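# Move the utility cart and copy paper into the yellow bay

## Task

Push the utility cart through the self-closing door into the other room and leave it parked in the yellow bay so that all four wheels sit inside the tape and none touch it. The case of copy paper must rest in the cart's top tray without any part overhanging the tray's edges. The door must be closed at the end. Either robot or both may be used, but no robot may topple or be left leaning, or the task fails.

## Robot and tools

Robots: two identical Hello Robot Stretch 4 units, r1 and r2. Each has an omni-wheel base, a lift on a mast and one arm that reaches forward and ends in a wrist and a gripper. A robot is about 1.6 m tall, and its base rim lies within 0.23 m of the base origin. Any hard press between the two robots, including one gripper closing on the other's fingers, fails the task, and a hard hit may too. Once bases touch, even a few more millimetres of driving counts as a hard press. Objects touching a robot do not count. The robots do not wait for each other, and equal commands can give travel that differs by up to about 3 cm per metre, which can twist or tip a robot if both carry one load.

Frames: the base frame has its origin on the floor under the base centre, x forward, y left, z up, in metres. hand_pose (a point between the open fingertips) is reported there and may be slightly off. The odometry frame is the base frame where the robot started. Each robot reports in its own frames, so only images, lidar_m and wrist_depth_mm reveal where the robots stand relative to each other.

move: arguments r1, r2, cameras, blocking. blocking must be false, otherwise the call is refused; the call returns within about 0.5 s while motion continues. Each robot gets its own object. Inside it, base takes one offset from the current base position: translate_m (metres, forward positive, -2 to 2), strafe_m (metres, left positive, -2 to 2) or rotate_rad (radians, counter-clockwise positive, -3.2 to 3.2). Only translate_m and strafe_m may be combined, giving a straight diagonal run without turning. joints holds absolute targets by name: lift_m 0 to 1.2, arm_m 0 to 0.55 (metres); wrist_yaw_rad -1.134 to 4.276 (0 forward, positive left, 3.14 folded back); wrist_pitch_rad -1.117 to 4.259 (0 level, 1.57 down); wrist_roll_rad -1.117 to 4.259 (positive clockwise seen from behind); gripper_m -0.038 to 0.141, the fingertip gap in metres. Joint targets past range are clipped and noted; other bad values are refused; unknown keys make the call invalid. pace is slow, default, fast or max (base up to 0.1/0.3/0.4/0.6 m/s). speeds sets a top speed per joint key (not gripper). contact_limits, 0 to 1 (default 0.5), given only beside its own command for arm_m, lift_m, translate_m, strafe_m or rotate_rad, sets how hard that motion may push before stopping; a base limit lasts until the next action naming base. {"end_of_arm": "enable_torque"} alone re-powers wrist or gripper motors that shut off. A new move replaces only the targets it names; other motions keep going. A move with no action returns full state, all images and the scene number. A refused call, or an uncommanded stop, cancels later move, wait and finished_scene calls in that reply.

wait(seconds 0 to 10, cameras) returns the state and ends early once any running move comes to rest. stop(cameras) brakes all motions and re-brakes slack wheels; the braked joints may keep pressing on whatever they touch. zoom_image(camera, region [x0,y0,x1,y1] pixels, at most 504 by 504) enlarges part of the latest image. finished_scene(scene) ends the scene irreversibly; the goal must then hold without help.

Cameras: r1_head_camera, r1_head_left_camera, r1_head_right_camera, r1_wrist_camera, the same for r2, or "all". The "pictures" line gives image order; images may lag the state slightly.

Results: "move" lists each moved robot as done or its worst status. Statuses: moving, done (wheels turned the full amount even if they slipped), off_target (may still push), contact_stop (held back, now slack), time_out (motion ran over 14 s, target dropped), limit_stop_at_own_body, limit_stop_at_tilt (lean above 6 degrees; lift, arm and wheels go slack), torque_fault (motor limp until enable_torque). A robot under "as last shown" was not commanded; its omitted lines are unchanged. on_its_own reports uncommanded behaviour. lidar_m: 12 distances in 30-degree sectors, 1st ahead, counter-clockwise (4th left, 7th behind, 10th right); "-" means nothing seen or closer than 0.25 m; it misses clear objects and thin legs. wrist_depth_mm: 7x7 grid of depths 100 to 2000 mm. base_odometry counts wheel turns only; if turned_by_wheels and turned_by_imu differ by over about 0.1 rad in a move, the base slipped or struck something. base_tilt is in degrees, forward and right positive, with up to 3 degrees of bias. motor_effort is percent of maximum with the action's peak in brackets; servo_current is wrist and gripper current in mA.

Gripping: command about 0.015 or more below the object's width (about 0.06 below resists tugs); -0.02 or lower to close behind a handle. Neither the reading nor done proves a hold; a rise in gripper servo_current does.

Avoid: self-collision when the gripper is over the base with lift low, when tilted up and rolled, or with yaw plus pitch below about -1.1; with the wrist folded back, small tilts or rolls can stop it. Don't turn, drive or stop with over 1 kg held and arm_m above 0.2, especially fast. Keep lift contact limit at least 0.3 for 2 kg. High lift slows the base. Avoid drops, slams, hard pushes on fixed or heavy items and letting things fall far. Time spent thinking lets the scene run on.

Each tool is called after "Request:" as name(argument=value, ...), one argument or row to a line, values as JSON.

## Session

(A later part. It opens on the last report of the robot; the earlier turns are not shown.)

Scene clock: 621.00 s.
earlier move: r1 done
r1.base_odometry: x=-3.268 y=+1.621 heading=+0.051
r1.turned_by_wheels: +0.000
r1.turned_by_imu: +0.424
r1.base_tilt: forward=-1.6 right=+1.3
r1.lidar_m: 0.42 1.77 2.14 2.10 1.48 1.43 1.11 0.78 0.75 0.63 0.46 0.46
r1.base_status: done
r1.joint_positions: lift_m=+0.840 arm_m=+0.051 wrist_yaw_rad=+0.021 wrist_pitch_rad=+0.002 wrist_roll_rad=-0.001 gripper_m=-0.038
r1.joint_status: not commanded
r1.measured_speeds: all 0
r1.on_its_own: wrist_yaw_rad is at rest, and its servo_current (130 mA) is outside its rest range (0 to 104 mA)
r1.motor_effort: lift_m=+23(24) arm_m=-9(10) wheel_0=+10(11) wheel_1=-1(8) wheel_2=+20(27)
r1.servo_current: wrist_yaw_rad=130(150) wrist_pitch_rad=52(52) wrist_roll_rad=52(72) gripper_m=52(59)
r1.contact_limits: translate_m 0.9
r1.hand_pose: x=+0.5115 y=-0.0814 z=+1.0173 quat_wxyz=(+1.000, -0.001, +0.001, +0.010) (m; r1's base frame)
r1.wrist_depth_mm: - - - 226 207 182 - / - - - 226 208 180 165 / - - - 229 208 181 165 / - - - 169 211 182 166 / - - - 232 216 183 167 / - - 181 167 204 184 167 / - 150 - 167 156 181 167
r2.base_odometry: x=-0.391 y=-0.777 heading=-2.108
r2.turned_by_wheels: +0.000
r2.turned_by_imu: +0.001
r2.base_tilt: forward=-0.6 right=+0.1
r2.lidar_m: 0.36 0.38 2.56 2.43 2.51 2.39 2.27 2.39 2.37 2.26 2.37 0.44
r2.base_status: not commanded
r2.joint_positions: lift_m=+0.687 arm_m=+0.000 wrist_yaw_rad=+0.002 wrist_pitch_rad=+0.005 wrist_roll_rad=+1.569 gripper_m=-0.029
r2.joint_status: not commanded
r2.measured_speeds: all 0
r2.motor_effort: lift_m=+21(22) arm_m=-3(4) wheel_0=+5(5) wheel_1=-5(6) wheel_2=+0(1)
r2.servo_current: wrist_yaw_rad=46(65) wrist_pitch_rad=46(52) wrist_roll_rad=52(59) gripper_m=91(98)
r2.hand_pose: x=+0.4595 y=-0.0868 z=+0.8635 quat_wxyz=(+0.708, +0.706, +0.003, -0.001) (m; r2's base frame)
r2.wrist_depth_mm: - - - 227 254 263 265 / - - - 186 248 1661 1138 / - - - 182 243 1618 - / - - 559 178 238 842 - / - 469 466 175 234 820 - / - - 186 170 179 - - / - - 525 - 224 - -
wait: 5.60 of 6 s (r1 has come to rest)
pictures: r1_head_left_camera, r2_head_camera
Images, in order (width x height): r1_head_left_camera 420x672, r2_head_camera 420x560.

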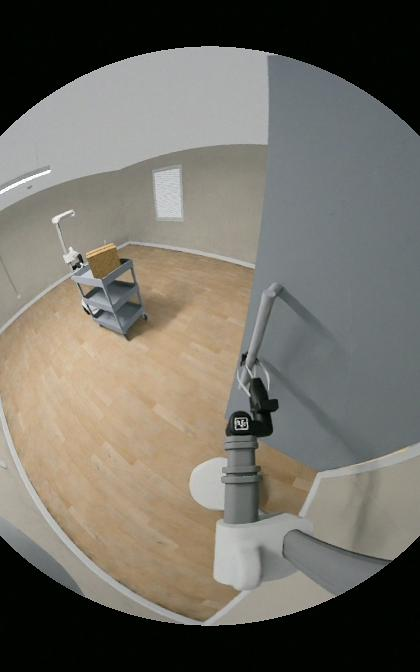

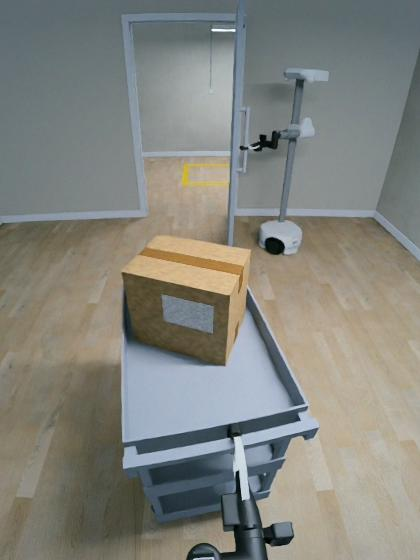

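Request:
move(
  blocking=false,
  r1={"base":{"translate_m":-0.06},"pace":"slow","contact_limits":{"translate_m":0.9}},
  r2={"base":{"rotate_rad":0.09},"pace":"slow"},
)

Request:
wait(
  seconds=1.5,
)

Request:
move(
  blocking=false,
  r2={"base":{"strafe_m":0.045},"pace":"slow"},
)

Request:
wait(
  seconds=1.5,
)

Request:
move(
  blocking=false,
  r2={"base":{"translate_m":0.6},"pace":"slow"},
)

Request:
wait(
  seconds=7,
  cameras=["r2_head_left_camera","r2_head_camera","r2_wrist_camera","r1_head_left_camera"],
)

Scene clock: 643.40 s.
move: r1 moving; r2 moving
r1.base_odometry: x=-3.281 y=+1.620 heading=+0.053
r1.turned_by_wheels: +0.002
r1.turned_by_imu: +0.013
r1.base_tilt: forward=-1.5 right=+1.2
r1.lidar_m: 0.43 1.77 2.31 2.05 1.46 1.42 1.08 0.76 0.74 0.63 0.47 0.46
r1.base_status: translate_m moving
r1.joint_positions: lift_m=+0.840 arm_m=+0.051 wrist_yaw_rad=+0.021 wrist_pitch_rad=+0.002 wrist_roll_rad=-0.001 gripper_m=-0.038
r1.joint_status: not commanded
r1.measured_speeds: translate_m=-0.048 strafe_m=+0.000 rotate_rad=+0.001 lift_m=+0.000 arm_m=+0.000 wrist_yaw_rad=+0.000 wrist_pitch_rad=+0.000 wrist_roll_rad=+0.000
r1.motor_effort: lift_m=+24(24) arm_m=-10(10) wheel_0=+5(10) wheel_1=-6(7) wheel_2=+23(25)
r1.servo_current: wrist_yaw_rad=130(143) wrist_pitch_rad=39(46) wrist_roll_rad=39(59) gripper_m=46(52)
r1.contact_limits: translate_m 0.9
r1.hand_pose: x=+0.5115 y=-0.0814 z=+1.0173 quat_wxyz=(+1.000, -0.001, +0.001, +0.010) (m; r1's base frame)
r1.wrist_depth_mm: - - - 172 208 183 - / - - - 228 208 181 165 / - - - 229 210 182 166 / - - - 168 211 183 167 / 1430 - - 232 216 183 167 / - - 181 175 204 185 168 / - 148 - 167 157 181 168
r2.base_odometry: x=-0.391 y=-0.777 heading=-2.023
r2.turned_by_wheels: +0.084
r2.turned_by_imu: +0.082
r2.base_tilt: forward=-0.7 right=+0.0
r2.lidar_m: 0.38 0.41 2.54 2.44 2.64 2.35 2.28 2.46 2.34 2.28 2.46 0.43
r2.base_status: rotate_rad moving
r2.joint_positions: lift_m=+0.687 arm_m=+0.000 wrist_yaw_rad=-0.004 wrist_pitch_rad=+0.005 wrist_roll_rad=+1.569 gripper_m=-0.029
r2.joint_status: not commanded
r2.measured_speeds: translate_m=+0.001 strafe_m=+0.001 rotate_rad=+0.119 lift_m=+0.000 arm_m=+0.000 wrist_yaw_rad=+0.035 wrist_pitch_rad=+0.000 wrist_roll_rad=+0.000
r2.motor_effort: lift_m=+21(21) arm_m=-4(4) wheel_0=-6(10) wheel_1=-5(9) wheel_2=-8(11)
r2.servo_current: wrist_yaw_rad=46(52) wrist_pitch_rad=46(46) wrist_roll_rad=39(59) gripper_m=98(98)
r2.hand_pose: x=+0.4590 y=-0.0885 z=+0.8635 quat_wxyz=(+0.708, +0.706, +0.000, -0.003) (m; r2's base frame)
r2.wrist_depth_mm: - - - 173 236 266 264 / - - - 173 236 1661 1138 / - - - 172 233 809 - / - - 484 230 232 842 - / - - 473 171 231 831 - / - - 186 169 178 - - / - - 569 - 229 - -
pictures: none

Scene clock: 643.83 s.
earlier move: r1 moving; r2 done
r1.base_odometry: x=-3.309 y=+1.619 heading=+0.053
r1.turned_by_wheels: +0.000
r1.turned_by_imu: +0.021
r1.base_tilt: forward=-1.5 right=+1.2
r1.lidar_m: 0.44 1.82 5.05 1.98 1.45 1.40 1.02 0.75 0.73 0.64 0.47 0.45
r1.base_status: translate_m moving
r1.joint_positions: lift_m=+0.840 arm_m=+0.051 wrist_yaw_rad=+0.021 wrist_pitch_rad=+0.002 wrist_roll_rad=-0.001 gripper_m=-0.038
r1.joint_status: not commanded
r1.measured_speeds: translate_m=-0.060 strafe_m=-0.003 rotate_rad=+0.002 lift_m=+0.000 arm_m=+0.000 wrist_yaw_rad=+0.000 wrist_pitch_rad=+0.000 wrist_roll_rad=+0.000
r1.motor_effort: lift_m=+23(24) arm_m=-10(10) wheel_0=+6(10) wheel_1=-3(7) wheel_2=+22(26)
r1.servo_current: wrist_yaw_rad=124(143) wrist_pitch_rad=39(46) wrist_roll_rad=59(59) gripper_m=46(52)
r1.contact_limits: translate_m 0.9
r1.hand_pose: x=+0.5115 y=-0.0814 z=+1.0173 quat_wxyz=(+1.000, -0.001, +0.001, +0.010) (m; r1's base frame)
r1.wrist_depth_mm: - - - 225 206 182 - / - - - 226 206 180 164 / - - - 227 208 181 165 / - - - 170 211 182 166 / 1430 - - 230 215 182 166 / - - 178 169 204 183 167 / - 150 - 168 156 180 167
r2.base_odometry: x=-0.391 y=-0.777 heading=-2.018
r2.turned_by_wheels: +0.005
r2.turned_by_imu: +0.005
r2.base_tilt: forward=-0.6 right=+0.1
r2.lidar_m: 0.39 0.40 2.52 2.44 2.65 2.29 2.28 2.46 2.33 2.27 2.46 0.43
r2.base_status: done
r2.joint_positions: lift_m=+0.687 arm_m=+0.000 wrist_yaw_rad=+0.002 wrist_pitch_rad=+0.005 wrist_roll_rad=+1.569 gripper_m=-0.029
r2.joint_status: not commanded
r2.measured_speeds: all 0
r2.motor_effort: lift_m=+21(21) arm_m=-4(4) wheel_0=-1(10) wheel_1=-3(9) wheel_2=-3(11)
r2.servo_current: wrist_yaw_rad=46(52) wrist_pitch_rad=46(52) wrist_roll_rad=46(59) gripper_m=98(98)
r2.hand_pose: x=+0.4595 y=-0.0869 z=+0.8635 quat_wxyz=(+0.708, +0.706, +0.002, -0.001) (m; r2's base frame)
r2.wrist_depth_mm: - - - 170 229 252 1078 / - - - 169 230 1661 1098 / - - 627 169 230 809 - / - - 466 230 230 831 - / - - 480 170 231 842 - / - - 186 170 178 - - / - - 591 - 229 - -
wait: 0.43 of 1.5 s (r2 has come to rest)
pictures: none

Scene clock: 644.33 s.
earlier move: r1 moving
move: r2 moving
r1.base_odometry: x=-3.327 y=+1.618 heading=+0.053
r1.turned_by_wheels: +0.000
r1.turned_by_imu: +0.017
r1.base_tilt: forward=-1.5 right=+1.2
r1.lidar_m: 0.42 1.82 4.85 1.92 1.42 1.39 0.99 0.75 0.72 0.63 0.47 0.44
r1.base_status: translate_m moving
r1.joint_positions: lift_m=+0.840 arm_m=+0.050 wrist_yaw_rad=+0.021 wrist_pitch_rad=+0.002 wrist_roll_rad=-0.001 gripper_m=-0.038
r1.joint_status: not commanded
r1.measured_speeds: translate_m=-0.014 strafe_m=+0.001 rotate_rad=-0.002 lift_m=+0.000 arm_m=+0.000 wrist_yaw_rad=+0.000 wrist_pitch_rad=+0.000 wrist_roll_rad=+0.000
r1.motor_effort: lift_m=+23(24) arm_m=-9(10) wheel_0=+8(11) wheel_1=-5(5) wheel_2=+22(24)
r1.servo_current: wrist_yaw_rad=130(137) wrist_pitch_rad=33(52) wrist_roll_rad=52(65) gripper_m=52(52)
r1.contact_limits: translate_m 0.9
r1.hand_pose: x=+0.5115 y=-0.0814 z=+1.0173 quat_wxyz=(+1.000, -0.001, +0.001, +0.010) (m; r1's base frame)
r1.wrist_depth_mm: - - - 172 207 183 - / - - - 228 208 181 165 / - - - 229 209 182 166 / - - - 168 211 183 167 / 1499 - - 231 216 184 167 / - - 181 175 204 185 167 / - 148 - 166 157 181 168
r2.base_odometry: x=-0.378 y=-0.783 heading=-2.018
r2.turned_by_wheels: +0.000
r2.turned_by_imu: +0.000
r2.base_tilt: forward=-0.7 right=+0.0
r2.lidar_m: 0.38 0.41 2.49 2.43 2.63 2.34 2.25 2.47 2.32 2.27 2.50 0.43
r2.base_status: strafe_m moving
r2.joint_positions: lift_m=+0.687 arm_m=+0.000 wrist_yaw_rad=+0.001 wrist_pitch_rad=+0.005 wrist_roll_rad=+1.569 gripper_m=-0.029
r2.joint_status: not commanded
r2.measured_speeds: translate_m=+0.000 strafe_m=+0.056 rotate_rad=+0.000 lift_m=+0.000 arm_m=+0.000 wrist_yaw_rad=+0.000 wrist_pitch_rad=+0.000 wrist_roll_rad=+0.000
r2.motor_effort: lift_m=+21(21) arm_m=-4(4) wheel_0=-10(10) wheel_1=+7(7) wheel_2=+0(3)
r2.servo_current: wrist_yaw_rad=52(52) wrist_pitch_rad=39(52) wrist_roll_rad=52(52) gripper_m=91(91)
r2.hand_pose: x=+0.4594 y=-0.0871 z=+0.8635 quat_wxyz=(+0.708, +0.706, +0.002, -0.001) (m; r2's base frame)
r2.wrist_depth_mm: - - - 169 229 253 1098 / - - - 169 229 1661 530 / - - 615 169 230 831 - / - 517 466 230 230 831 - / - - 484 170 230 842 - / - - 186 169 178 - - / - - 591 - 231 - -
pictures: none

Scene clock: 644.73 s.
earlier move: r1 done; r2 moving
r1.base_odometry: x=-3.328 y=+1.618 heading=+0.053
r1.turned_by_wheels: +0.000
r1.turned_by_imu: +0.000
r1.base_tilt: forward=-1.5 right=+1.2
r1.lidar_m: 0.42 1.83 4.85 1.95 1.42 1.39 1.04 0.76 0.72 0.62 0.47 0.45
r1.base_status: done
r1.joint_positions: lift_m=+0.840 arm_m=+0.050 wrist_yaw_rad=+0.021 wrist_pitch_rad=+0.002 wrist_roll_rad=-0.001 gripper_m=-0.038
r1.joint_status: not commanded
r1.measured_speeds: all 0
r1.motor_effort: lift_m=+23(24) arm_m=-9(10) wheel_0=+8(11) wheel_1=-2(5) wheel_2=+20(24)
r1.servo_current: wrist_yaw_rad=111(137) wrist_pitch_rad=39(52) wrist_roll_rad=39(65) gripper_m=46(52)
r1.contact_limits: translate_m 0.9
r1.hand_pose: x=+0.5115 y=-0.0814 z=+1.0173 quat_wxyz=(+1.000, -0.001, +0.001, +0.010) (m; r1's base frame)
r1.wrist_depth_mm: - - - 174 207 182 - / - - - 228 208 180 164 / - - - 229 209 181 166 / - - - 169 211 182 166 / 1464 - - 231 216 183 167 / - - 181 167 203 184 167 / - 150 - 167 156 181 167
r2.base_odometry: x=-0.357 y=-0.794 heading=-2.018
r2.turned_by_wheels: +0.000
r2.turned_by_imu: +0.000
r2.base_tilt: forward=-0.7 right=+0.1
r2.lidar_m: 0.38 0.42 2.48 2.39 2.62 2.35 2.28 2.45 2.37 2.31 2.52 0.44
r2.base_status: strafe_m moving
r2.joint_positions: lift_m=+0.687 arm_m=+0.000 wrist_yaw_rad=+0.000 wrist_pitch_rad=+0.005 wrist_roll_rad=+1.569 gripper_m=-0.029
r2.joint_status: not commanded
r2.measured_speeds: translate_m=+0.000 strafe_m=+0.042 rotate_rad=+0.000 lift_m=+0.000 arm_m=+0.000 wrist_yaw_rad=+0.000 wrist_pitch_rad=+0.000 wrist_roll_rad=+0.000
r2.motor_effort: lift_m=+21(22) arm_m=-4(4) wheel_0=-4(11) wheel_1=+3(7) wheel_2=+0(3)
r2.servo_current: wrist_yaw_rad=46(59) wrist_pitch_rad=46(52) wrist_roll_rad=46(52) gripper_m=91(91)
r2.hand_pose: x=+0.4593 y=-0.0874 z=+0.8635 quat_wxyz=(+0.708, +0.706, +0.002, -0.002) (m; r2's base frame)
r2.wrist_depth_mm: - - - 164 224 1576 1078 / - - - 165 225 1537 - / - - 569 167 226 - - / - - 459 228 229 820 - / - - 492 169 229 831 - / - - 186 169 177 - - / - - - - 232 - -
wait: 0.40 of 1.5 s (r1 has come to rest)
pictures: none

Scene clock: 645.23 s.
earlier move: r2 done
move: r2 moving
r1: as last shown
r1.lidar_m: 0.43 1.82 4.86 1.92 1.44 1.38 1.03 0.73 0.72 0.63 0.47 0.45
r1.motor_effort: lift_m=+23(23) arm_m=-9(9) wheel_0=+8(9) wheel_1=-1(2) wheel_2=+20(20)
r1.servo_current: wrist_yaw_rad=124(130) wrist_pitch_rad=46(52) wrist_roll_rad=39(65) gripper_m=52(52)
r1.contact_limits: translate_m 0.9
r1.wrist_depth_mm: - - - 173 207 183 - / - - - 227 208 180 165 / - - - 228 208 181 165 / - - - 168 211 183 166 / 1499 - - 231 216 182 167 / - - 182 167 204 183 167 / - 149 - 167 156 180 167
r2.base_odometry: x=-0.356 y=-0.808 heading=-2.018
r2.turned_by_wheels: +0.000
r2.turned_by_imu: +0.000
r2.base_tilt: forward=-0.7 right=+0.1
r2.lidar_m: 0.37 0.38 2.48 2.39 2.58 2.34 2.27 2.45 2.39 2.33 2.50 0.45
r2.base_status: translate_m moving
r2.joint_positions: lift_m=+0.687 arm_m=+0.000 wrist_yaw_rad=-0.001 wrist_pitch_rad=+0.005 wrist_roll_rad=+1.569 gripper_m=-0.029
r2.joint_status: not commanded
r2.measured_speeds: translate_m=+0.049 strafe_m=+0.001 rotate_rad=+0.000 lift_m=+0.000 arm_m=+0.000 wrist_yaw_rad=+0.000 wrist_pitch_rad=+0.000 wrist_roll_rad=+0.000
r2.motor_effort: lift_m=+21(22) arm_m=-3(4) wheel_0=+7(9) wheel_1=+6(6) wheel_2=-13(13)
r2.servo_current: wrist_yaw_rad=59(59) wrist_pitch_rad=39(46) wrist_roll_rad=46(59) gripper_m=91(98)
r2.hand_pose: x=+0.4592 y=-0.0878 z=+0.8635 quat_wxyz=(+0.708, +0.706, +0.001, -0.002) (m; r2's base frame)
r2.wrist_depth_mm: - - - 162 221 1576 1138 / - - - 163 223 1537 - / - - 564 165 226 798 - / - 488 466 167 227 831 - / - - 492 168 229 842 - / - - 186 169 178 - - / - - - - 233 1618 -
pictures: none

Scene clock: 652.03 s.
earlier move: r2 done
r1.base_odometry: x=-3.328 y=+1.618 heading=+0.053
r1.turned_by_wheels: +0.000
r1.turned_by_imu: +0.000
r1.base_tilt: forward=-1.5 right=+1.2
r1.lidar_m: 0.45 1.35 4.83 1.93 1.44 1.39 1.02 0.75 0.72 0.63 0.46 0.45
r1.base_status: not commanded
r1.joint_positions: lift_m=+0.840 arm_m=+0.050 wrist_yaw_rad=+0.021 wrist_pitch_rad=+0.002 wrist_roll_rad=-0.001 gripper_m=-0.038
r1.joint_status: not commanded
r1.measured_speeds: all 0
r1.on_its_own: wrist_yaw_rad is at rest, and its servo_current (137 mA) is outside its rest range (0 to 104 mA)
r1.motor_effort: lift_m=+23(24) arm_m=-9(9) wheel_0=+9(9) wheel_1=-1(2) wheel_2=+20(20)
r1.servo_current: wrist_yaw_rad=137(150) wrist_pitch_rad=46(52) wrist_roll_rad=59(78) gripper_m=46(52)
r1.contact_limits: translate_m 0.9
r1.hand_pose: x=+0.5115 y=-0.0814 z=+1.0173 quat_wxyz=(+1.000, -0.001, +0.001, +0.010) (m; r1's base frame)
r1.wrist_depth_mm: - - - 173 208 183 - / - - - 227 208 180 165 / - - - 229 209 182 165 / - - - 168 211 182 166 / 1708 1205 1366 232 216 183 166 / - - 179 167 204 184 167 / - 149 181 167 156 181 167
r2.base_odometry: x=-0.610 y=-1.337 heading=-2.018
r2.turned_by_wheels: +0.000
r2.turned_by_imu: +0.000
r2.base_tilt: forward=-0.7 right=+0.1
r2.lidar_m: 0.35 0.40 2.37 2.36 2.50 2.92 2.86 3.05 2.44 2.39 2.56 0.42
r2.base_status: done
r2.joint_positions: lift_m=+0.687 arm_m=+0.000 wrist_yaw_rad=-0.002 wrist_pitch_rad=+0.005 wrist_roll_rad=+1.569 gripper_m=-0.029
r2.joint_status: not commanded
r2.measured_speeds: all 0
r2.motor_effort: lift_m=+21(22) arm_m=-3(4) wheel_0=+2(10) wheel_1=+5(8) wheel_2=-6(15)
r2.servo_current: wrist_yaw_rad=52(65) wrist_pitch_rad=46(52) wrist_roll_rad=39(65) gripper_m=91(104)
r2.hand_pose: x=+0.4592 y=-0.0879 z=+0.8635 quat_wxyz=(+0.708, +0.706, +0.001, -0.002) (m; r2's base frame)
r2.wrist_depth_mm: - - - 173 235 1366 266 / - - - 173 235 1661 1160 / - - - 172 233 809 - / - - 477 231 232 831 - / - - 480 171 231 820 - / - - 187 170 178 - - / - - 574 - 229 - -
wait: 6.80 of 7 s (r2 has come to rest)
pictures: r1_head_left_camera, r2_head_camera, r2_head_left_camera, r2_wrist_camera
Images, in order (width x height): r1_head_left_camera 420x672, r2_head_camera 420x560, r2_head_left_camera 420x672, r2_wrist_camera 616x392.

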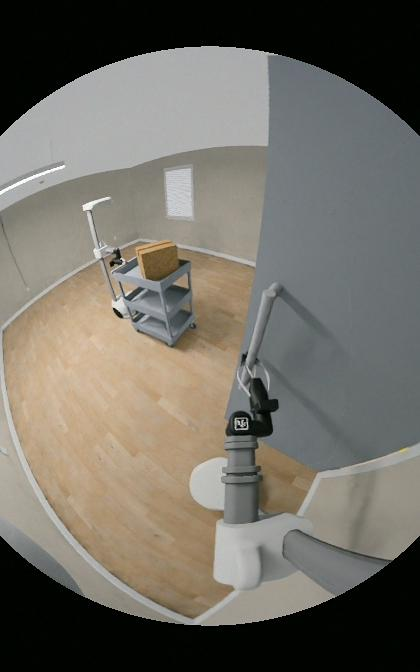

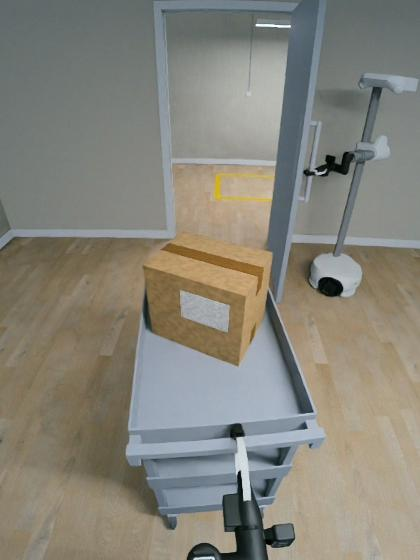

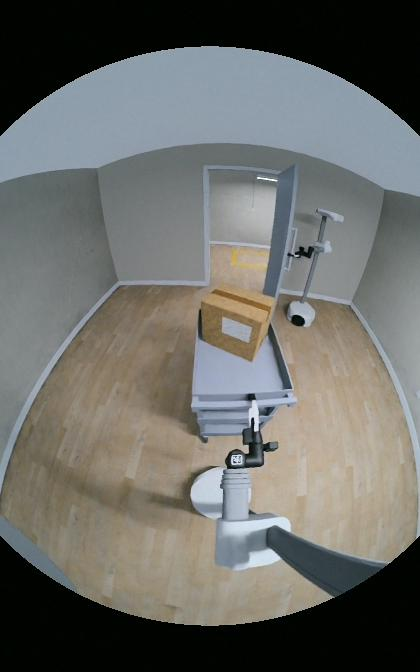

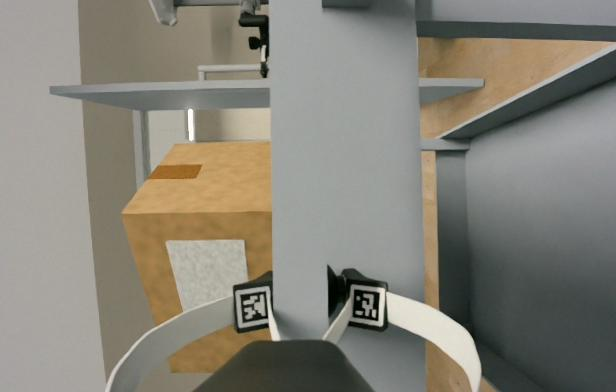

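Request:
move(
  blocking=false,
  r2={"base":{"strafe_m":0.1},"pace":"slow"},
)

Request:
wait(
  seconds=2,
)

Request:
move(
  blocking=false,
  r2={"base":{"translate_m":0.5},"pace":"slow"},
)

Request:
wait(
  seconds=6,
  cameras=["r2_head_left_camera","r2_head_camera","r1_head_left_camera"],
)

Scene clock: 660.60 s.
move: r2 moving
r1.base_odometry: x=-3.328 y=+1.618 heading=+0.053
r1.turned_by_wheels: +0.000
r1.turned_by_imu: +0.000
r1.base_tilt: forward=-1.6 right=+1.2
r1.lidar_m: 0.43 1.35 4.84 1.95 1.44 1.39 1.03 0.74 0.74 0.62 0.47 0.44
r1.base_status: not commanded
r1.joint_positions: lift_m=+0.840 arm_m=+0.050 wrist_yaw_rad=+0.021 wrist_pitch_rad=+0.002 wrist_roll_rad=-0.001 gripper_m=-0.038
r1.joint_status: not commanded
r1.measured_speeds: all 0
r1.motor_effort: lift_m=+23(23) arm_m=-9(9) wheel_0=+9(9) wheel_1=-1(2) wheel_2=+20(20)
r1.servo_current: wrist_yaw_rad=124(137) wrist_pitch_rad=39(46) wrist_roll_rad=59(59) gripper_m=52(52)
r1.contact_limits: translate_m 0.9
r1.hand_pose: x=+0.5115 y=-0.0814 z=+1.0173 quat_wxyz=(+1.000, -0.001, +0.001, +0.010) (m; r1's base frame)
r1.wrist_depth_mm: - - - 173 207 182 - / - - - 227 208 180 165 / - - - 229 210 181 165 / - - - 169 211 183 166 / 1708 1229 1397 231 216 183 167 / - - 180 167 204 184 167 / - 149 181 167 156 180 167
r2.base_odometry: x=-0.597 y=-1.343 heading=-2.019
r2.turned_by_wheels: +0.000
r2.turned_by_imu: +0.000
r2.base_tilt: forward=-0.7 right=+0.1
r2.lidar_m: 0.37 0.38 2.40 2.33 2.49 2.91 2.88 3.08 2.44 2.39 2.57 0.42
r2.base_status: strafe_m moving
r2.joint_positions: lift_m=+0.687 arm_m=+0.000 wrist_yaw_rad=-0.002 wrist_pitch_rad=+0.005 wrist_roll_rad=+1.569 gripper_m=-0.029
r2.joint_status: not commanded
r2.measured_speeds: translate_m=+0.000 strafe_m=+0.056 rotate_rad=+0.001 lift_m=+0.000 arm_m=+0.000 wrist_yaw_rad=+0.000 wrist_pitch_rad=+0.000 wrist_roll_rad=+0.000
r2.motor_effort: lift_m=+21(21) arm_m=-4(4) wheel_0=-13(13) wheel_1=+7(8) wheel_2=+0(4)
r2.servo_current: wrist_yaw_rad=52(52) wrist_pitch_rad=52(52) wrist_roll_rad=52(52) gripper_m=91(98)
r2.hand_pose: x=+0.4591 y=-0.0881 z=+0.8635 quat_wxyz=(+0.708, +0.706, +0.001, -0.003) (m; r2's base frame)
r2.wrist_depth_mm: - - - 172 233 1366 1060 / - - - 172 232 1661 1118 / - - 640 171 233 798 - / - - 469 230 231 831 - / - - 480 170 230 831 - / - - 186 169 178 - - / - - 580 - 230 - -
pictures: none

Scene clock: 662.23 s.
earlier move: r2 done
r1.base_odometry: x=-3.328 y=+1.618 heading=+0.053
r1.turned_by_wheels: +0.000
r1.turned_by_imu: +0.000
r1.base_tilt: forward=-1.6 right=+1.2
r1.lidar_m: 0.47 1.38 4.85 1.94 1.44 1.40 1.02 0.74 0.70 0.63 0.45 0.45
r1.base_status: not commanded
r1.joint_positions: lift_m=+0.840 arm_m=+0.050 wrist_yaw_rad=+0.021 wrist_pitch_rad=+0.002 wrist_roll_rad=-0.001 gripper_m=-0.038
r1.joint_status: not commanded
r1.measured_speeds: all 0
r1.on_its_own: wrist_yaw_rad is at rest, and its servo_current (117 mA) is outside its rest range (0 to 104 mA)
r1.motor_effort: lift_m=+23(24) arm_m=-9(9) wheel_0=+9(9) wheel_1=-1(2) wheel_2=+20(20)
r1.servo_current: wrist_yaw_rad=117(143) wrist_pitch_rad=46(52) wrist_roll_rad=33(65) gripper_m=46(52)
r1.contact_limits: translate_m 0.9
r1.hand_pose: x=+0.5115 y=-0.0814 z=+1.0173 quat_wxyz=(+1.000, -0.001, +0.001, +0.010) (m; r1's base frame)
r1.wrist_depth_mm: - - - 174 208 182 - / - - - 227 208 180 165 / - - - 229 209 182 166 / - - - 168 211 182 167 / 1808 1205 1281 231 215 183 167 / - - 179 167 204 183 167 / 1808 141 178 167 156 181 167
r2.base_odometry: x=-0.520 y=-1.380 heading=-2.018
r2.turned_by_wheels: +0.000
r2.turned_by_imu: +0.000
r2.base_tilt: forward=-0.7 right=+0.1
r2.lidar_m: 0.39 0.44 2.32 2.27 2.43 2.90 2.86 3.08 2.55 2.48 2.67 0.42
r2.base_status: done
r2.joint_positions: lift_m=+0.687 arm_m=+0.000 wrist_yaw_rad=-0.002 wrist_pitch_rad=+0.005 wrist_roll_rad=+1.569 gripper_m=-0.029
r2.joint_status: not commanded
r2.measured_speeds: all 0
r2.motor_effort: lift_m=+21(22) arm_m=-4(4) wheel_0=-5(13) wheel_1=+4(8) wheel_2=+0(4)
r2.servo_current: wrist_yaw_rad=46(59) wrist_pitch_rad=46(52) wrist_roll_rad=52(59) gripper_m=98(98)
r2.hand_pose: x=+0.4591 y=-0.0881 z=+0.8635 quat_wxyz=(+0.708, +0.706, +0.001, -0.003) (m; r2's base frame)
r2.wrist_depth_mm: - - - 154 211 1537 1160 / - - - 157 216 741 - / - - 504 160 220 809 - / - 473 455 162 224 831 - / - - 517 167 228 842 - / - - 187 169 177 - - / - - - - 237 1661 -
wait: 1.63 of 2 s (r2 has come to rest)
pictures: none

Scene clock: 662.73 s.
move: r2 moving
r1.base_odometry: x=-3.328 y=+1.618 heading=+0.053
r1.turned_by_wheels: +0.000
r1.turned_by_imu: +0.000
r1.base_tilt: forward=-1.6 right=+1.2
r1.lidar_m: 0.42 1.38 4.83 1.94 1.44 1.39 1.03 0.75 0.73 0.61 0.47 0.43
r1.base_status: not commanded
r1.joint_positions: lift_m=+0.840 arm_m=+0.050 wrist_yaw_rad=+0.021 wrist_pitch_rad=+0.002 wrist_roll_rad=-0.001 gripper_m=-0.038
r1.joint_status: not commanded
r1.measured_speeds: all 0
r1.motor_effort: lift_m=+23(23) arm_m=-9(9) wheel_0=+9(9) wheel_1=-1(2) wheel_2=+20(20)
r1.servo_current: wrist_yaw_rad=124(137) wrist_pitch_rad=46(46) wrist_roll_rad=39(52) gripper_m=46(52)
r1.contact_limits: translate_m 0.9
r1.hand_pose: x=+0.5115 y=-0.0814 z=+1.0173 quat_wxyz=(+1.000, -0.001, +0.001, +0.010) (m; r1's base frame)
r1.wrist_depth_mm: - - - 173 208 183 - / - - - 227 208 180 164 / - - - 229 209 182 165 / - - - 169 210 182 167 / 1808 1229 1255 232 216 183 167 / - 1708 180 167 204 184 167 / 1863 141 178 167 156 181 167
r2.base_odometry: x=-0.526 y=-1.391 heading=-2.018
r2.turned_by_wheels: +0.000
r2.turned_by_imu: +0.000
r2.base_tilt: forward=-0.7 right=+0.1
r2.lidar_m: 0.40 0.43 2.31 2.25 2.39 2.93 2.88 3.06 2.52 2.47 2.68 0.39
r2.base_status: translate_m moving
r2.joint_positions: lift_m=+0.687 arm_m=+0.000 wrist_yaw_rad=-0.002 wrist_pitch_rad=+0.005 wrist_roll_rad=+1.569 gripper_m=-0.029
r2.joint_status: not commanded
r2.measured_speeds: translate_m=+0.050 strafe_m=+0.000 rotate_rad=+0.000 lift_m=+0.000 arm_m=+0.000 wrist_yaw_rad=+0.000 wrist_pitch_rad=+0.000 wrist_roll_rad=+0.000
r2.motor_effort: lift_m=+21(21) arm_m=-3(4) wheel_0=+6(11) wheel_1=+6(8) wheel_2=-11(13)
r2.servo_current: wrist_yaw_rad=46(52) wrist_pitch_rad=46(46) wrist_roll_rad=46(59) gripper_m=91(98)
r2.hand_pose: x=+0.4591 y=-0.0881 z=+0.8635 quat_wxyz=(+0.708, +0.706, +0.001, -0.003) (m; r2's base frame)
r2.wrist_depth_mm: - - - 153 211 1537 1138 / - - - 156 214 750 - / - - 512 159 219 809 - / - 477 452 162 224 831 - / - - 512 166 228 842 - / - - 186 168 178 - - / - - - - 236 1618 -
pictures: none

Scene clock: 668.53 s.
earlier move: r2 done
r1.base_odometry: x=-3.328 y=+1.618 heading=+0.053
r1.turned_by_wheels: +0.000
r1.turned_by_imu: +0.000
r1.base_tilt: forward=-1.6 right=+1.2
r1.lidar_m: 0.44 1.29 4.85 1.95 1.44 1.40 0.99 0.74 0.72 0.64 0.47 0.45
r1.base_status: not commanded
r1.joint_positions: lift_m=+0.840 arm_m=+0.050 wrist_yaw_rad=+0.021 wrist_pitch_rad=+0.002 wrist_roll_rad=-0.001 gripper_m=-0.038
r1.joint_status: not commanded
r1.measured_speeds: all 0
r1.on_its_own: wrist_yaw_rad is at rest, and its servo_current (124 mA) is outside its rest range (0 to 104 mA)
r1.motor_effort: lift_m=+23(24) arm_m=-9(9) wheel_0=+8(9) wheel_1=-1(2) wheel_2=+20(20)
r1.servo_current: wrist_yaw_rad=124(143) wrist_pitch_rad=33(52) wrist_roll_rad=39(72) gripper_m=46(59)
r1.contact_limits: translate_m 0.9
r1.hand_pose: x=+0.5115 y=-0.0814 z=+1.0173 quat_wxyz=(+1.000, -0.001, +0.001, +0.010) (m; r1's base frame)
r1.wrist_depth_mm: - - - 173 208 182 - / - - - 227 208 180 164 / - - - 229 209 182 165 / - - 1025 168 211 182 166 / - 1576 976 231 216 183 166 / - - 177 167 204 184 167 / - 149 - 167 156 181 167
r2.base_odometry: x=-0.736 y=-1.831 heading=-2.018
r2.turned_by_wheels: +0.000
r2.turned_by_imu: +0.002
r2.base_tilt: forward=-0.7 right=+0.1
r2.lidar_m: 0.38 0.42 2.25 2.21 2.37 3.42 3.39 3.30 2.59 2.51 2.71 0.42
r2.base_status: done
r2.joint_positions: lift_m=+0.687 arm_m=+0.000 wrist_yaw_rad=+0.000 wrist_pitch_rad=+0.005 wrist_roll_rad=+1.569 gripper_m=-0.029
r2.joint_status: not commanded
r2.measured_speeds: all 0
r2.motor_effort: lift_m=+21(22) arm_m=-3(4) wheel_0=+4(12) wheel_1=+5(8) wheel_2=-7(13)
r2.servo_current: wrist_yaw_rad=46(59) wrist_pitch_rad=46(59) wrist_roll_rad=52(59) gripper_m=91(98)
r2.hand_pose: x=+0.4593 y=-0.0874 z=+0.8635 quat_wxyz=(+0.708, +0.706, +0.002, -0.002) (m; r2's base frame)
r2.wrist_depth_mm: - - - 164 224 1366 1138 / - - - 165 225 1537 - / - - 580 167 227 - - / - - 462 167 229 831 - / - - 492 169 230 842 - / - - 186 169 177 - - / - - - - - - -
wait: 5.80 of 6 s (r2 has come to rest)
pictures: r1_head_left_camera, r2_head_camera, r2_head_left_camera
Images, in order (width x height): r1_head_left_camera 420x672, r2_head_camera 420x560, r2_head_left_camera 420x672.

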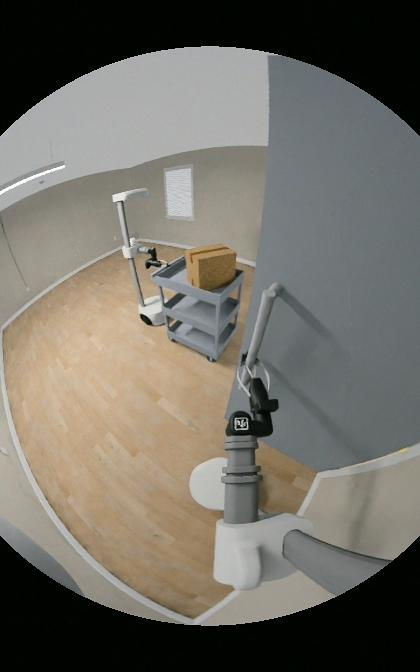

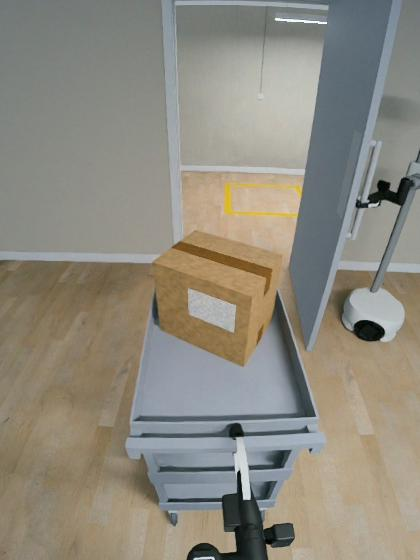

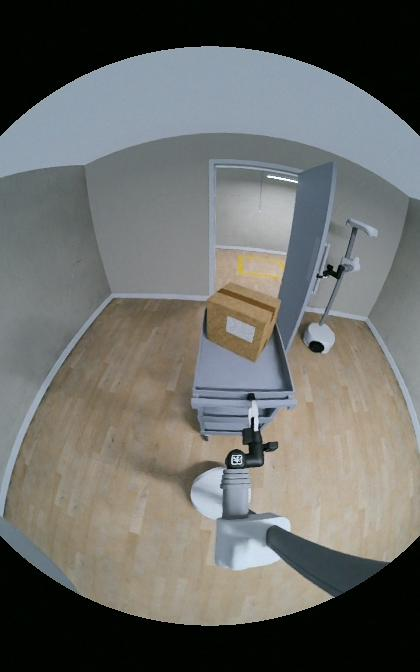

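Request:
move(
  blocking=false,
  r2={"base":{"strafe_m":0.14},"pace":"slow"},
)

Request:
wait(
  seconds=2.2,
)

Request:
move(
  blocking=false,
  r2={"base":{"translate_m":0.45,"strafe_m":-0.02},"pace":"slow"},
)

Request:
wait(
  seconds=6,
  cameras=["r2_head_left_camera","r2_head_camera","r1_head_left_camera"],
)

Scene clock: 680.30 s.
move: r2 moving
r1.base_odometry: x=-3.328 y=+1.618 heading=+0.053
r1.turned_by_wheels: +0.000
r1.turned_by_imu: +0.000
r1.base_tilt: forward=-1.6 right=+1.2
r1.lidar_m: 0.43 1.30 4.84 1.94 1.42 1.39 1.00 0.77 0.71 0.64 0.47 0.45
r1.base_status: not commanded
r1.joint_positions: lift_m=+0.840 arm_m=+0.050 wrist_yaw_rad=+0.021 wrist_pitch_rad=+0.002 wrist_roll_rad=-0.001 gripper_m=-0.038
r1.joint_status: not commanded
r1.measured_speeds: all 0
r1.motor_effort: lift_m=+23(23) arm_m=-9(9) wheel_0=+9(9) wheel_1=-1(2) wheel_2=+20(20)
r1.servo_current: wrist_yaw_rad=124(143) wrist_pitch_rad=46(46) wrist_roll_rad=65(65) gripper_m=52(52)
r1.contact_limits: translate_m 0.9
r1.hand_pose: x=+0.5115 y=-0.0814 z=+1.0173 quat_wxyz=(+1.000, -0.001, +0.001, +0.010) (m; r1's base frame)
r1.wrist_depth_mm: - - - 173 207 182 - / - - - 227 209 181 165 / - - - 229 209 182 165 / - - 1008 168 211 182 166 / - 1576 960 231 215 183 167 / - - 177 167 204 184 167 / - 149 - 167 156 181 168
r2.base_odometry: x=-0.724 y=-1.837 heading=-2.018
r2.turned_by_wheels: +0.000
r2.turned_by_imu: +0.000
r2.base_tilt: forward=-0.6 right=+0.1
r2.lidar_m: 0.39 0.42 2.24 2.20 2.34 3.41 3.37 3.32 2.58 2.54 2.73 0.40
r2.base_status: strafe_m moving
r2.joint_positions: lift_m=+0.687 arm_m=+0.000 wrist_yaw_rad=-0.002 wrist_pitch_rad=+0.005 wrist_roll_rad=+1.569 gripper_m=-0.029
r2.joint_status: not commanded
r2.measured_speeds: translate_m=-0.001 strafe_m=+0.056 rotate_rad=+0.003 lift_m=+0.000 arm_m=+0.000 wrist_yaw_rad=-0.004 wrist_pitch_rad=+0.000 wrist_roll_rad=+0.000
r2.motor_effort: lift_m=+21(21) arm_m=-4(4) wheel_0=-10(13) wheel_1=+6(9) wheel_2=+0(5)
r2.servo_current: wrist_yaw_rad=39(59) wrist_pitch_rad=39(46) wrist_roll_rad=39(59) gripper_m=91(98)
r2.hand_pose: x=+0.4591 y=-0.0881 z=+0.8635 quat_wxyz=(+0.708, +0.706, +0.001, -0.003) (m; r2's base frame)
r2.wrist_depth_mm: - - - 164 224 1366 1160 / - - - 165 225 1537 - / - - 569 166 227 820 - / - - 462 228 229 831 - / - - 492 169 229 820 - / - - 186 168 177 - - / - - - - - - -
pictures: none

Scene clock: 682.33 s.
earlier move: r2 done
r1.base_odometry: x=-3.328 y=+1.618 heading=+0.053
r1.turned_by_wheels: +0.000
r1.turned_by_imu: +0.000
r1.base_tilt: forward=-1.5 right=+1.3
r1.lidar_m: 0.42 1.41 4.85 1.93 1.43 1.40 1.01 0.75 0.72 0.63 0.48 0.45
r1.base_status: not commanded
r1.joint_positions: lift_m=+0.840 arm_m=+0.050 wrist_yaw_rad=+0.021 wrist_pitch_rad=+0.002 wrist_roll_rad=-0.001 gripper_m=-0.038
r1.joint_status: not commanded
r1.measured_speeds: all 0
r1.on_its_own: wrist_yaw_rad is at rest, and its servo_current (124 mA) is outside its rest range (0 to 104 mA)
r1.motor_effort: lift_m=+23(24) arm_m=-9(9) wheel_0=+9(9) wheel_1=-2(2) wheel_2=+20(20)
r1.servo_current: wrist_yaw_rad=124(143) wrist_pitch_rad=46(52) wrist_roll_rad=59(65) gripper_m=46(52)
r1.contact_limits: translate_m 0.9
r1.hand_pose: x=+0.5115 y=-0.0814 z=+1.0173 quat_wxyz=(+1.000, -0.001, +0.001, +0.010) (m; r1's base frame)
r1.wrist_depth_mm: - - - 173 207 182 - / - - - 226 208 181 164 / - - - 229 208 182 165 / - - - 168 211 182 166 / - 1708 1025 231 216 183 167 / - - 177 167 204 184 167 / - 149 - 167 156 180 167
r2.base_odometry: x=-0.610 y=-1.891 heading=-2.018
r2.turned_by_wheels: +0.000
r2.turned_by_imu: +0.000
r2.base_tilt: forward=-0.6 right=+0.1
r2.lidar_m: 0.41 0.46 2.11 2.05 2.24 3.28 3.37 3.52 2.71 2.67 1.99 0.41
r2.base_status: done
r2.joint_positions: lift_m=+0.687 arm_m=+0.000 wrist_yaw_rad=-0.002 wrist_pitch_rad=+0.005 wrist_roll_rad=+1.569 gripper_m=-0.029
r2.joint_status: not commanded
r2.measured_speeds: all 0
r2.motor_effort: lift_m=+21(22) arm_m=-3(4) wheel_0=-5(13) wheel_1=+4(9) wheel_2=+0(5)
r2.servo_current: wrist_yaw_rad=52(59) wrist_pitch_rad=39(52) wrist_roll_rad=52(65) gripper_m=91(98)
r2.hand_pose: x=+0.4591 y=-0.0881 z=+0.8635 quat_wxyz=(+0.708, +0.706, +0.001, -0.003) (m; r2's base frame)
r2.wrist_depth_mm: - - - 140 196 1430 - / - - 549 145 202 - - / - 462 449 150 210 - - / - 508 477 156 218 842 - / - - 559 163 226 - - / - - 187 167 178 - - / - - - - - 1661 484
wait: 2.03 of 2.2 s (r2 has come to rest)
pictures: none

Scene clock: 682.83 s.
move: r2 moving
r1.base_odometry: x=-3.328 y=+1.618 heading=+0.053
r1.turned_by_wheels: +0.000
r1.turned_by_imu: +0.000
r1.base_tilt: forward=-1.5 right=+1.2
r1.lidar_m: 0.43 1.42 4.84 1.92 1.45 1.38 0.98 0.76 0.72 0.62 0.47 0.44
r1.base_status: not commanded
r1.joint_positions: lift_m=+0.840 arm_m=+0.050 wrist_yaw_rad=+0.021 wrist_pitch_rad=+0.002 wrist_roll_rad=-0.001 gripper_m=-0.038
r1.joint_status: not commanded
r1.measured_speeds: all 0
r1.motor_effort: lift_m=+23(23) arm_m=-9(9) wheel_0=+8(9) wheel_1=-1(2) wheel_2=+20(20)
r1.servo_current: wrist_yaw_rad=117(130) wrist_pitch_rad=46(46) wrist_roll_rad=59(59) gripper_m=52(52)
r1.contact_limits: translate_m 0.9
r1.hand_pose: x=+0.5115 y=-0.0814 z=+1.0173 quat_wxyz=(+1.000, -0.001, +0.001, +0.010) (m; r1's base frame)
r1.wrist_depth_mm: - - - 173 208 182 - / - - - 228 207 180 164 / - - - 229 208 181 165 / - - - 169 211 182 166 / - 1618 1025 232 216 183 167 / - - 179 167 204 183 167 / - 150 - 167 156 181 167
r2.base_odometry: x=-0.616 y=-1.902 heading=-2.018
r2.turned_by_wheels: +0.000
r2.turned_by_imu: +0.000
r2.base_tilt: forward=-0.7 right=+0.0
r2.lidar_m: 0.39 0.48 2.12 2.09 2.25 3.27 3.37 3.50 2.72 2.67 1.97 0.41
r2.base_status: translate_m moving; strafe_m moving
r2.joint_positions: lift_m=+0.687 arm_m=+0.000 wrist_yaw_rad=-0.002 wrist_pitch_rad=+0.005 wrist_roll_rad=+1.569 gripper_m=-0.029
r2.joint_status: not commanded
r2.measured_speeds: translate_m=+0.050 strafe_m=-0.003 rotate_rad=+0.000 lift_m=+0.000 arm_m=+0.000 wrist_yaw_rad=+0.000 wrist_pitch_rad=+0.000 wrist_roll_rad=+0.000
r2.motor_effort: lift_m=+21(21) arm_m=-4(4) wheel_0=+9(11) wheel_1=+5(7) wheel_2=-13(14)
r2.servo_current: wrist_yaw_rad=52(52) wrist_pitch_rad=46(46) wrist_roll_rad=59(59) gripper_m=91(98)
r2.hand_pose: x=+0.4591 y=-0.0881 z=+0.8635 quat_wxyz=(+0.708, +0.706, +0.001, -0.003) (m; r2's base frame)
r2.wrist_depth_mm: - - - 139 195 1430 - / - - 549 144 202 - - / - 466 449 149 210 - - / - 500 473 156 217 820 - / - - 554 161 225 - - / - - 187 168 178 - - / - - - - 243 1756 492
pictures: none

Scene clock: 688.13 s.
earlier move: r2 done
r1.base_odometry: x=-3.328 y=+1.618 heading=+0.053
r1.turned_by_wheels: +0.000
r1.turned_by_imu: +0.000
r1.base_tilt: forward=-1.6 right=+1.2
r1.lidar_m: 0.43 1.57 4.83 1.95 1.44 1.39 1.01 0.73 0.74 0.63 0.47 0.43
r1.base_status: not commanded
r1.joint_positions: lift_m=+0.840 arm_m=+0.050 wrist_yaw_rad=+0.021 wrist_pitch_rad=+0.002 wrist_roll_rad=-0.001 gripper_m=-0.038
r1.joint_status: not commanded
r1.measured_speeds: all 0
r1.on_its_own: wrist_yaw_rad is at rest, and its servo_current (117 mA) is outside its rest range (0 to 104 mA)
r1.motor_effort: lift_m=+23(24) arm_m=-9(9) wheel_0=+8(9) wheel_1=-1(2) wheel_2=+20(20)
r1.servo_current: wrist_yaw_rad=117(137) wrist_pitch_rad=39(52) wrist_roll_rad=39(72) gripper_m=46(52)
r1.contact_limits: translate_m 0.9
r1.hand_pose: x=+0.5115 y=-0.0814 z=+1.0173 quat_wxyz=(+1.000, -0.001, +0.001, +0.010) (m; r1's base frame)
r1.wrist_depth_mm: - - - 173 207 183 - / - - 167 226 208 180 165 / - - - 229 209 181 165 / - - - 168 211 182 166 / - - 1464 231 216 182 167 / - - 180 168 204 184 168 / - 150 - 167 156 180 167
r2.base_odometry: x=-0.823 y=-2.288 heading=-2.018
r2.turned_by_wheels: +0.000
r2.turned_by_imu: +0.002
r2.base_tilt: forward=-0.6 right=+0.1
r2.lidar_m: 0.39 0.40 2.12 2.05 2.20 3.30 3.85 3.52 2.74 2.69 1.41 0.42
r2.base_status: done
r2.joint_positions: lift_m=+0.687 arm_m=+0.000 wrist_yaw_rad=+0.001 wrist_pitch_rad=+0.005 wrist_roll_rad=+1.569 gripper_m=-0.029
r2.joint_status: not commanded
r2.measured_speeds: all 0
r2.motor_effort: lift_m=+21(22) arm_m=+0(4) wheel_0=+6(13) wheel_1=+5(8) wheel_2=-5(14)
r2.servo_current: wrist_yaw_rad=39(65) wrist_pitch_rad=46(52) wrist_roll_rad=46(59) gripper_m=85(98)
r2.hand_pose: x=+0.4593 y=-0.0872 z=+0.8635 quat_wxyz=(+0.708, +0.706, +0.002, -0.002) (m; r2's base frame)
r2.wrist_depth_mm: 1756 - - 167 228 1366 1042 / - - - 167 229 1708 539 / 1756 - 603 168 229 820 - / 1708 512 462 169 229 842 - / - 480 484 169 230 842 - / - 525 187 170 178 - - / - - - - 231 - -
wait: 5.30 of 6 s (r2 has come to rest)
pictures: r1_head_left_camera, r2_head_camera, r2_head_left_camera
Images, in order (width x height): r1_head_left_camera 420x672, r2_head_camera 420x560, r2_head_left_camera 420x672.

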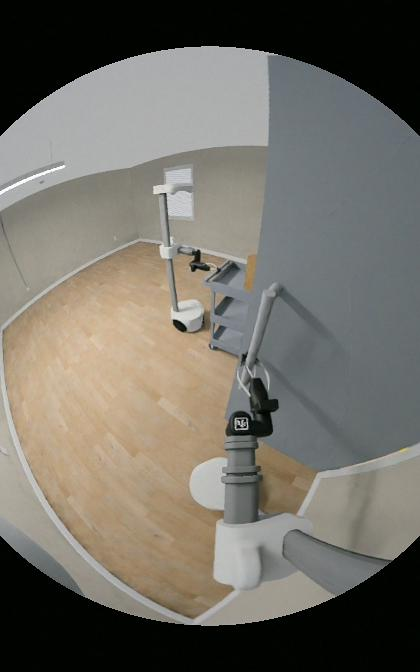

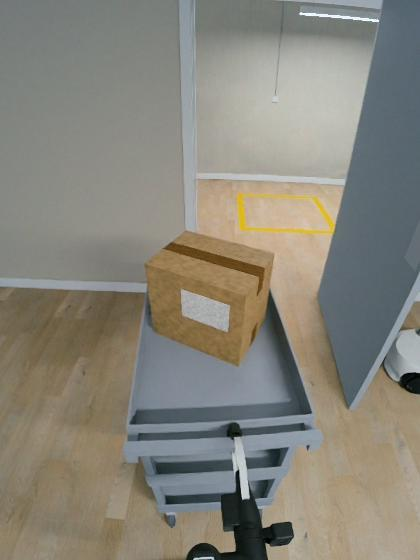

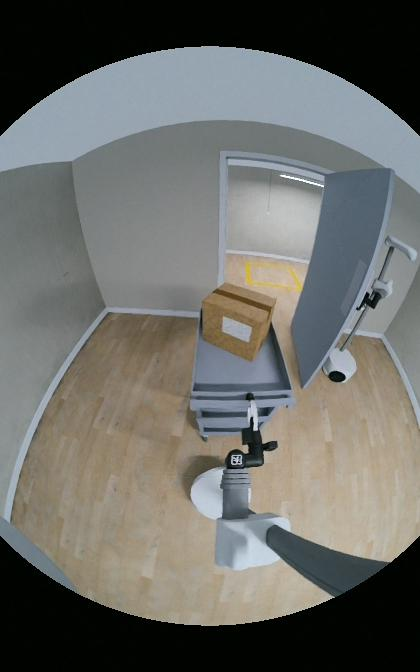

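Request:
move(
  blocking=false,
  r2={"base":{"rotate_rad":-0.13},"pace":"slow"},
)

Request:
wait(
  seconds=1.5,
)

Request:
move(
  blocking=false,
  r2={"base":{"translate_m":0.15,"strafe_m":-0.1},"pace":"slow"},
)

Request:
wait(
  seconds=3,
  cameras=["r2_head_left_camera","r2_head_camera"],
)

Scene clock: 702.97 s.
move: r2 moving
r1.base_odometry: x=-3.328 y=+1.618 heading=+0.053
r1.turned_by_wheels: +0.000
r1.turned_by_imu: +0.000
r1.base_tilt: forward=-1.5 right=+1.2
r1.lidar_m: 0.45 1.59 4.82 1.96 1.45 1.40 1.03 0.76 0.70 0.58 0.47 0.45
r1.base_status: not commanded
r1.joint_positions: lift_m=+0.840 arm_m=+0.050 wrist_yaw_rad=+0.021 wrist_pitch_rad=+0.002 wrist_roll_rad=-0.001 gripper_m=-0.038
r1.joint_status: not commanded
r1.measured_speeds: all 0
r1.motor_effort: lift_m=+23(23) arm_m=-9(9) wheel_0=+8(9) wheel_1=-1(2) wheel_2=+20(20)
r1.servo_current: wrist_yaw_rad=124(137) wrist_pitch_rad=33(39) wrist_roll_rad=59(65) gripper_m=46(52)
r1.contact_limits: translate_m 0.9
r1.hand_pose: x=+0.5115 y=-0.0814 z=+1.0173 quat_wxyz=(+1.000, -0.001, +0.001, +0.010) (m; r1's base frame)
r1.wrist_depth_mm: - - - 173 207 182 - / - - 167 228 208 180 165 / - - - 229 208 181 165 / - - - 168 211 183 166 / - - 1397 232 216 183 167 / - - 180 167 204 185 167 / - 150 - 166 156 181 168
r2.base_odometry: x=-0.823 y=-2.288 heading=-2.123
r2.turned_by_wheels: -0.105
r2.turned_by_imu: -0.102
r2.base_tilt: forward=-0.6 right=+0.1
r2.lidar_m: 0.36 0.36 2.15 2.06 2.15 2.87 3.93 3.84 2.83 2.69 1.62 0.41
r2.base_status: rotate_rad moving
r2.joint_positions: lift_m=+0.687 arm_m=+0.000 wrist_yaw_rad=+0.006 wrist_pitch_rad=+0.005 wrist_roll_rad=+1.569 gripper_m=-0.029
r2.joint_status: not commanded
r2.measured_speeds: translate_m=+0.000 strafe_m=-0.001 rotate_rad=-0.241 lift_m=+0.000 arm_m=+0.000 wrist_yaw_rad=+0.000 wrist_pitch_rad=+0.000 wrist_roll_rad=+0.000
r2.motor_effort: lift_m=+21(21) arm_m=+1(2) wheel_0=+5(13) wheel_1=+5(9) wheel_2=+8(13)
r2.servo_current: wrist_yaw_rad=65(65) wrist_pitch_rad=39(52) wrist_roll_rad=46(59) gripper_m=91(91)
r2.hand_pose: x=+0.4598 y=-0.0858 z=+0.8635 quat_wxyz=(+0.708, +0.706, +0.004, +0.000) (m; r2's base frame)
r2.wrist_depth_mm: - - - 191 256 264 266 / 1756 - - 187 250 1537 1160 / 1756 - - 182 244 1661 - / 1756 - 569 179 238 842 - / - 469 466 176 234 831 - / - 484 186 170 179 - - / - 137 525 - 224 - -
pictures: none

Scene clock: 703.47 s.
earlier move: r2 done
r1.base_odometry: x=-3.328 y=+1.618 heading=+0.053
r1.turned_by_wheels: +0.000
r1.turned_by_imu: +0.000
r1.base_tilt: forward=-1.6 right=+1.2
r1.lidar_m: 0.44 1.60 4.85 1.95 1.45 1.39 1.02 0.76 0.74 0.63 0.47 0.45
r1.base_status: not commanded
r1.joint_positions: lift_m=+0.840 arm_m=+0.050 wrist_yaw_rad=+0.021 wrist_pitch_rad=+0.002 wrist_roll_rad=-0.001 gripper_m=-0.038
r1.joint_status: not commanded
r1.measured_speeds: all 0
r1.on_its_own: wrist_yaw_rad is at rest, and its servo_current (111 mA) is outside its rest range (0 to 104 mA)
r1.motor_effort: lift_m=+23(24) arm_m=-9(9) wheel_0=+8(9) wheel_1=-1(2) wheel_2=+20(20)
r1.servo_current: wrist_yaw_rad=111(137) wrist_pitch_rad=33(46) wrist_roll_rad=46(65) gripper_m=46(59)
r1.contact_limits: translate_m 0.9
r1.hand_pose: x=+0.5115 y=-0.0814 z=+1.0173 quat_wxyz=(+1.000, -0.001, +0.001, +0.010) (m; r1's base frame)
r1.wrist_depth_mm: - - - 173 207 182 - / - - 167 227 208 181 164 / - - - 229 208 182 165 / - - - 168 211 182 166 / - - 1336 231 216 183 167 / - - 180 167 204 184 167 / - 150 - 167 156 181 167
r2.base_odometry: x=-0.823 y=-2.288 heading=-2.147
r2.turned_by_wheels: -0.024
r2.turned_by_imu: -0.023
r2.base_tilt: forward=-0.6 right=+0.1
r2.lidar_m: 0.36 0.35 2.17 2.06 2.10 2.84 3.85 3.90 2.84 2.66 1.61 0.45
r2.base_status: done
r2.joint_positions: lift_m=+0.687 arm_m=+0.000 wrist_yaw_rad=+0.003 wrist_pitch_rad=+0.005 wrist_roll_rad=+1.569 gripper_m=-0.029
r2.joint_status: not commanded
r2.measured_speeds: all 0
r2.motor_effort: lift_m=+21(21) arm_m=-1(2) wheel_0=+4(13) wheel_1=+4(9) wheel_2=+7(13)
r2.servo_current: wrist_yaw_rad=46(65) wrist_pitch_rad=46(52) wrist_roll_rad=39(59) gripper_m=98(98)
r2.hand_pose: x=+0.4595 y=-0.0866 z=+0.8635 quat_wxyz=(+0.708, +0.706, +0.003, -0.001) (m; r2's base frame)
r2.wrist_depth_mm: - - - 202 266 273 277 / 1756 - - 195 259 1661 1078 / 1756 - - 188 249 1661 - / 1756 - 634 181 241 831 - / - 504 462 177 234 820 - / - 469 186 170 179 - - / - 137 508 - 222 - -
wait: 0.50 of 1.5 s (r2 has come to rest)
pictures: none

Scene clock: 703.97 s.
move: r2 moving
r1.base_odometry: x=-3.328 y=+1.618 heading=+0.053
r1.turned_by_wheels: +0.000
r1.turned_by_imu: +0.000
r1.base_tilt: forward=-1.6 right=+1.2
r1.lidar_m: 0.43 1.59 4.87 1.93 1.41 1.39 1.01 0.74 0.73 0.63 0.45 0.44
r1.base_status: not commanded
r1.joint_positions: lift_m=+0.840 arm_m=+0.050 wrist_yaw_rad=+0.021 wrist_pitch_rad=+0.002 wrist_roll_rad=-0.001 gripper_m=-0.038
r1.joint_status: not commanded
r1.measured_speeds: all 0
r1.motor_effort: lift_m=+23(23) arm_m=-9(9) wheel_0=+9(9) wheel_1=-1(2) wheel_2=+20(20)
r1.servo_current: wrist_yaw_rad=98(150) wrist_pitch_rad=39(59) wrist_roll_rad=33(59) gripper_m=52(52)
r1.contact_limits: translate_m 0.9
r1.hand_pose: x=+0.5115 y=-0.0814 z=+1.0173 quat_wxyz=(+1.000, -0.001, +0.001, +0.010) (m; r1's base frame)
r1.wrist_depth_mm: - - - 174 207 182 - / - - 167 227 208 180 165 / - - - 229 209 182 166 / - - - 168 211 183 166 / - - 1366 232 216 183 167 / - - 180 167 204 183 167 / - 150 - 167 156 181 167
r2.base_odometry: x=-0.835 y=-2.294 heading=-2.147
r2.turned_by_wheels: -0.001
r2.turned_by_imu: -0.001
r2.base_tilt: forward=-0.7 right=+0.1
r2.lidar_m: 0.35 0.35 2.19 2.06 2.14 2.84 3.88 3.91 2.81 2.69 1.62 0.44
r2.base_status: translate_m moving; strafe_m moving
r2.joint_positions: lift_m=+0.687 arm_m=+0.000 wrist_yaw_rad=+0.001 wrist_pitch_rad=+0.005 wrist_roll_rad=+1.569 gripper_m=-0.029
r2.joint_status: not commanded
r2.measured_speeds: translate_m=+0.046 strafe_m=-0.030 rotate_rad=+0.000 lift_m=+0.000 arm_m=+0.000 wrist_yaw_rad=-0.013 wrist_pitch_rad=+0.000 wrist_roll_rad=+0.000
r2.motor_effort: lift_m=+21(21) arm_m=-3(3) wheel_0=+5(11) wheel_1=-3(6) wheel_2=-12(12)
r2.servo_current: wrist_yaw_rad=33(59) wrist_pitch_rad=39(46) wrist_roll_rad=52(59) gripper_m=91(104)
r2.hand_pose: x=+0.4594 y=-0.0871 z=+0.8635 quat_wxyz=(+0.708, +0.706, +0.002, -0.001) (m; r2's base frame)
r2.wrist_depth_mm: - - - 206 271 278 283 / 1756 - - 200 266 1464 1118 / 1756 - - 191 253 1708 521 / 1808 - - 182 244 831 - / 1708 530 462 177 235 820 - / - 466 186 168 178 - - / - 137 492 - 220 - -
pictures: none

Scene clock: 706.43 s.
earlier move: r2 done
r1.base_odometry: x=-3.328 y=+1.618 heading=+0.053
r1.turned_by_wheels: +0.000
r1.turned_by_imu: +0.000
r1.base_tilt: forward=-1.5 right=+1.3
r1.lidar_m: 0.43 1.43 4.84 1.94 1.43 1.38 1.03 0.74 0.73 0.62 0.47 0.45
r1.base_status: not commanded
r1.joint_positions: lift_m=+0.840 arm_m=+0.050 wrist_yaw_rad=+0.021 wrist_pitch_rad=+0.002 wrist_roll_rad=-0.001 gripper_m=-0.038
r1.joint_status: not commanded
r1.measured_speeds: all 0
r1.on_its_own: wrist_yaw_rad is at rest, and its servo_current (117 mA) is outside its rest range (0 to 104 mA)
r1.motor_effort: lift_m=+23(24) arm_m=-9(9) wheel_0=+9(9) wheel_1=-1(2) wheel_2=+20(20)
r1.servo_current: wrist_yaw_rad=117(150) wrist_pitch_rad=33(59) wrist_roll_rad=59(65) gripper_m=52(52)
r1.contact_limits: translate_m 0.9
r1.hand_pose: x=+0.5115 y=-0.0814 z=+1.0173 quat_wxyz=(+1.000, -0.001, +0.001, +0.010) (m; r1's base frame)
r1.wrist_depth_mm: - - 166 173 207 182 - / - - 168 226 208 181 165 / - - - 229 208 182 165 / - - - 169 211 182 166 / - - 1229 231 216 183 167 / - - 179 167 204 184 167 / - 150 - 167 156 180 167
r2.base_odometry: x=-0.988 y=-2.360 heading=-2.147
r2.turned_by_wheels: +0.000
r2.turned_by_imu: +0.000
r2.base_tilt: forward=-0.7 right=+0.1
r2.lidar_m: 0.32 0.30 2.29 2.16 2.23 2.91 4.04 3.79 2.74 2.59 1.44 0.47
r2.base_status: done
r2.joint_positions: lift_m=+0.687 arm_m=+0.000 wrist_yaw_rad=-0.001 wrist_pitch_rad=+0.005 wrist_roll_rad=+1.569 gripper_m=-0.029
r2.joint_status: not commanded
r2.measured_speeds: all 0
r2.motor_effort: lift_m=+21(21) arm_m=-3(4) wheel_0=+3(11) wheel_1=-5(7) wheel_2=-8(13)
r2.servo_current: wrist_yaw_rad=46(59) wrist_pitch_rad=39(52) wrist_roll_rad=46(59) gripper_m=85(104)
r2.hand_pose: x=+0.4592 y=-0.0878 z=+0.8635 quat_wxyz=(+0.708, +0.706, +0.001, -0.002) (m; r2's base frame)
r2.wrist_depth_mm: - - - 260 - - - / - - - 240 315 317 324 / - - - 218 289 1576 1160 / - - - 200 262 1708 500 / 1618 - - 184 241 778 - / 1618 492 187 167 178 - - / - 136 439 - 212 - -
wait: 2.47 of 3 s (r2 has come to rest)
pictures: r2_head_camera, r2_head_left_camera
Images, in order (width x height): r2_head_camera 420x560, r2_head_left_camera 420x672.

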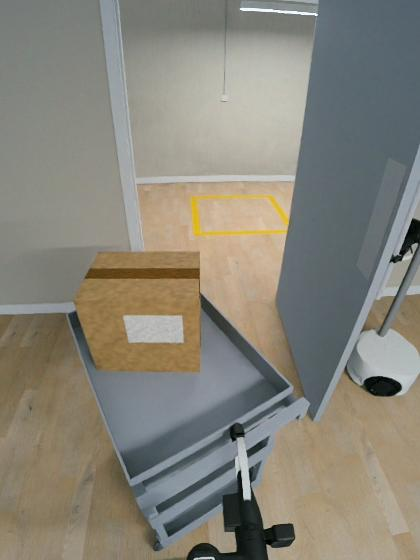

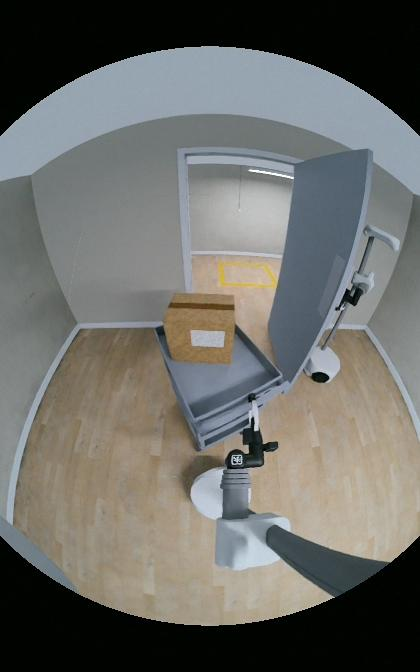

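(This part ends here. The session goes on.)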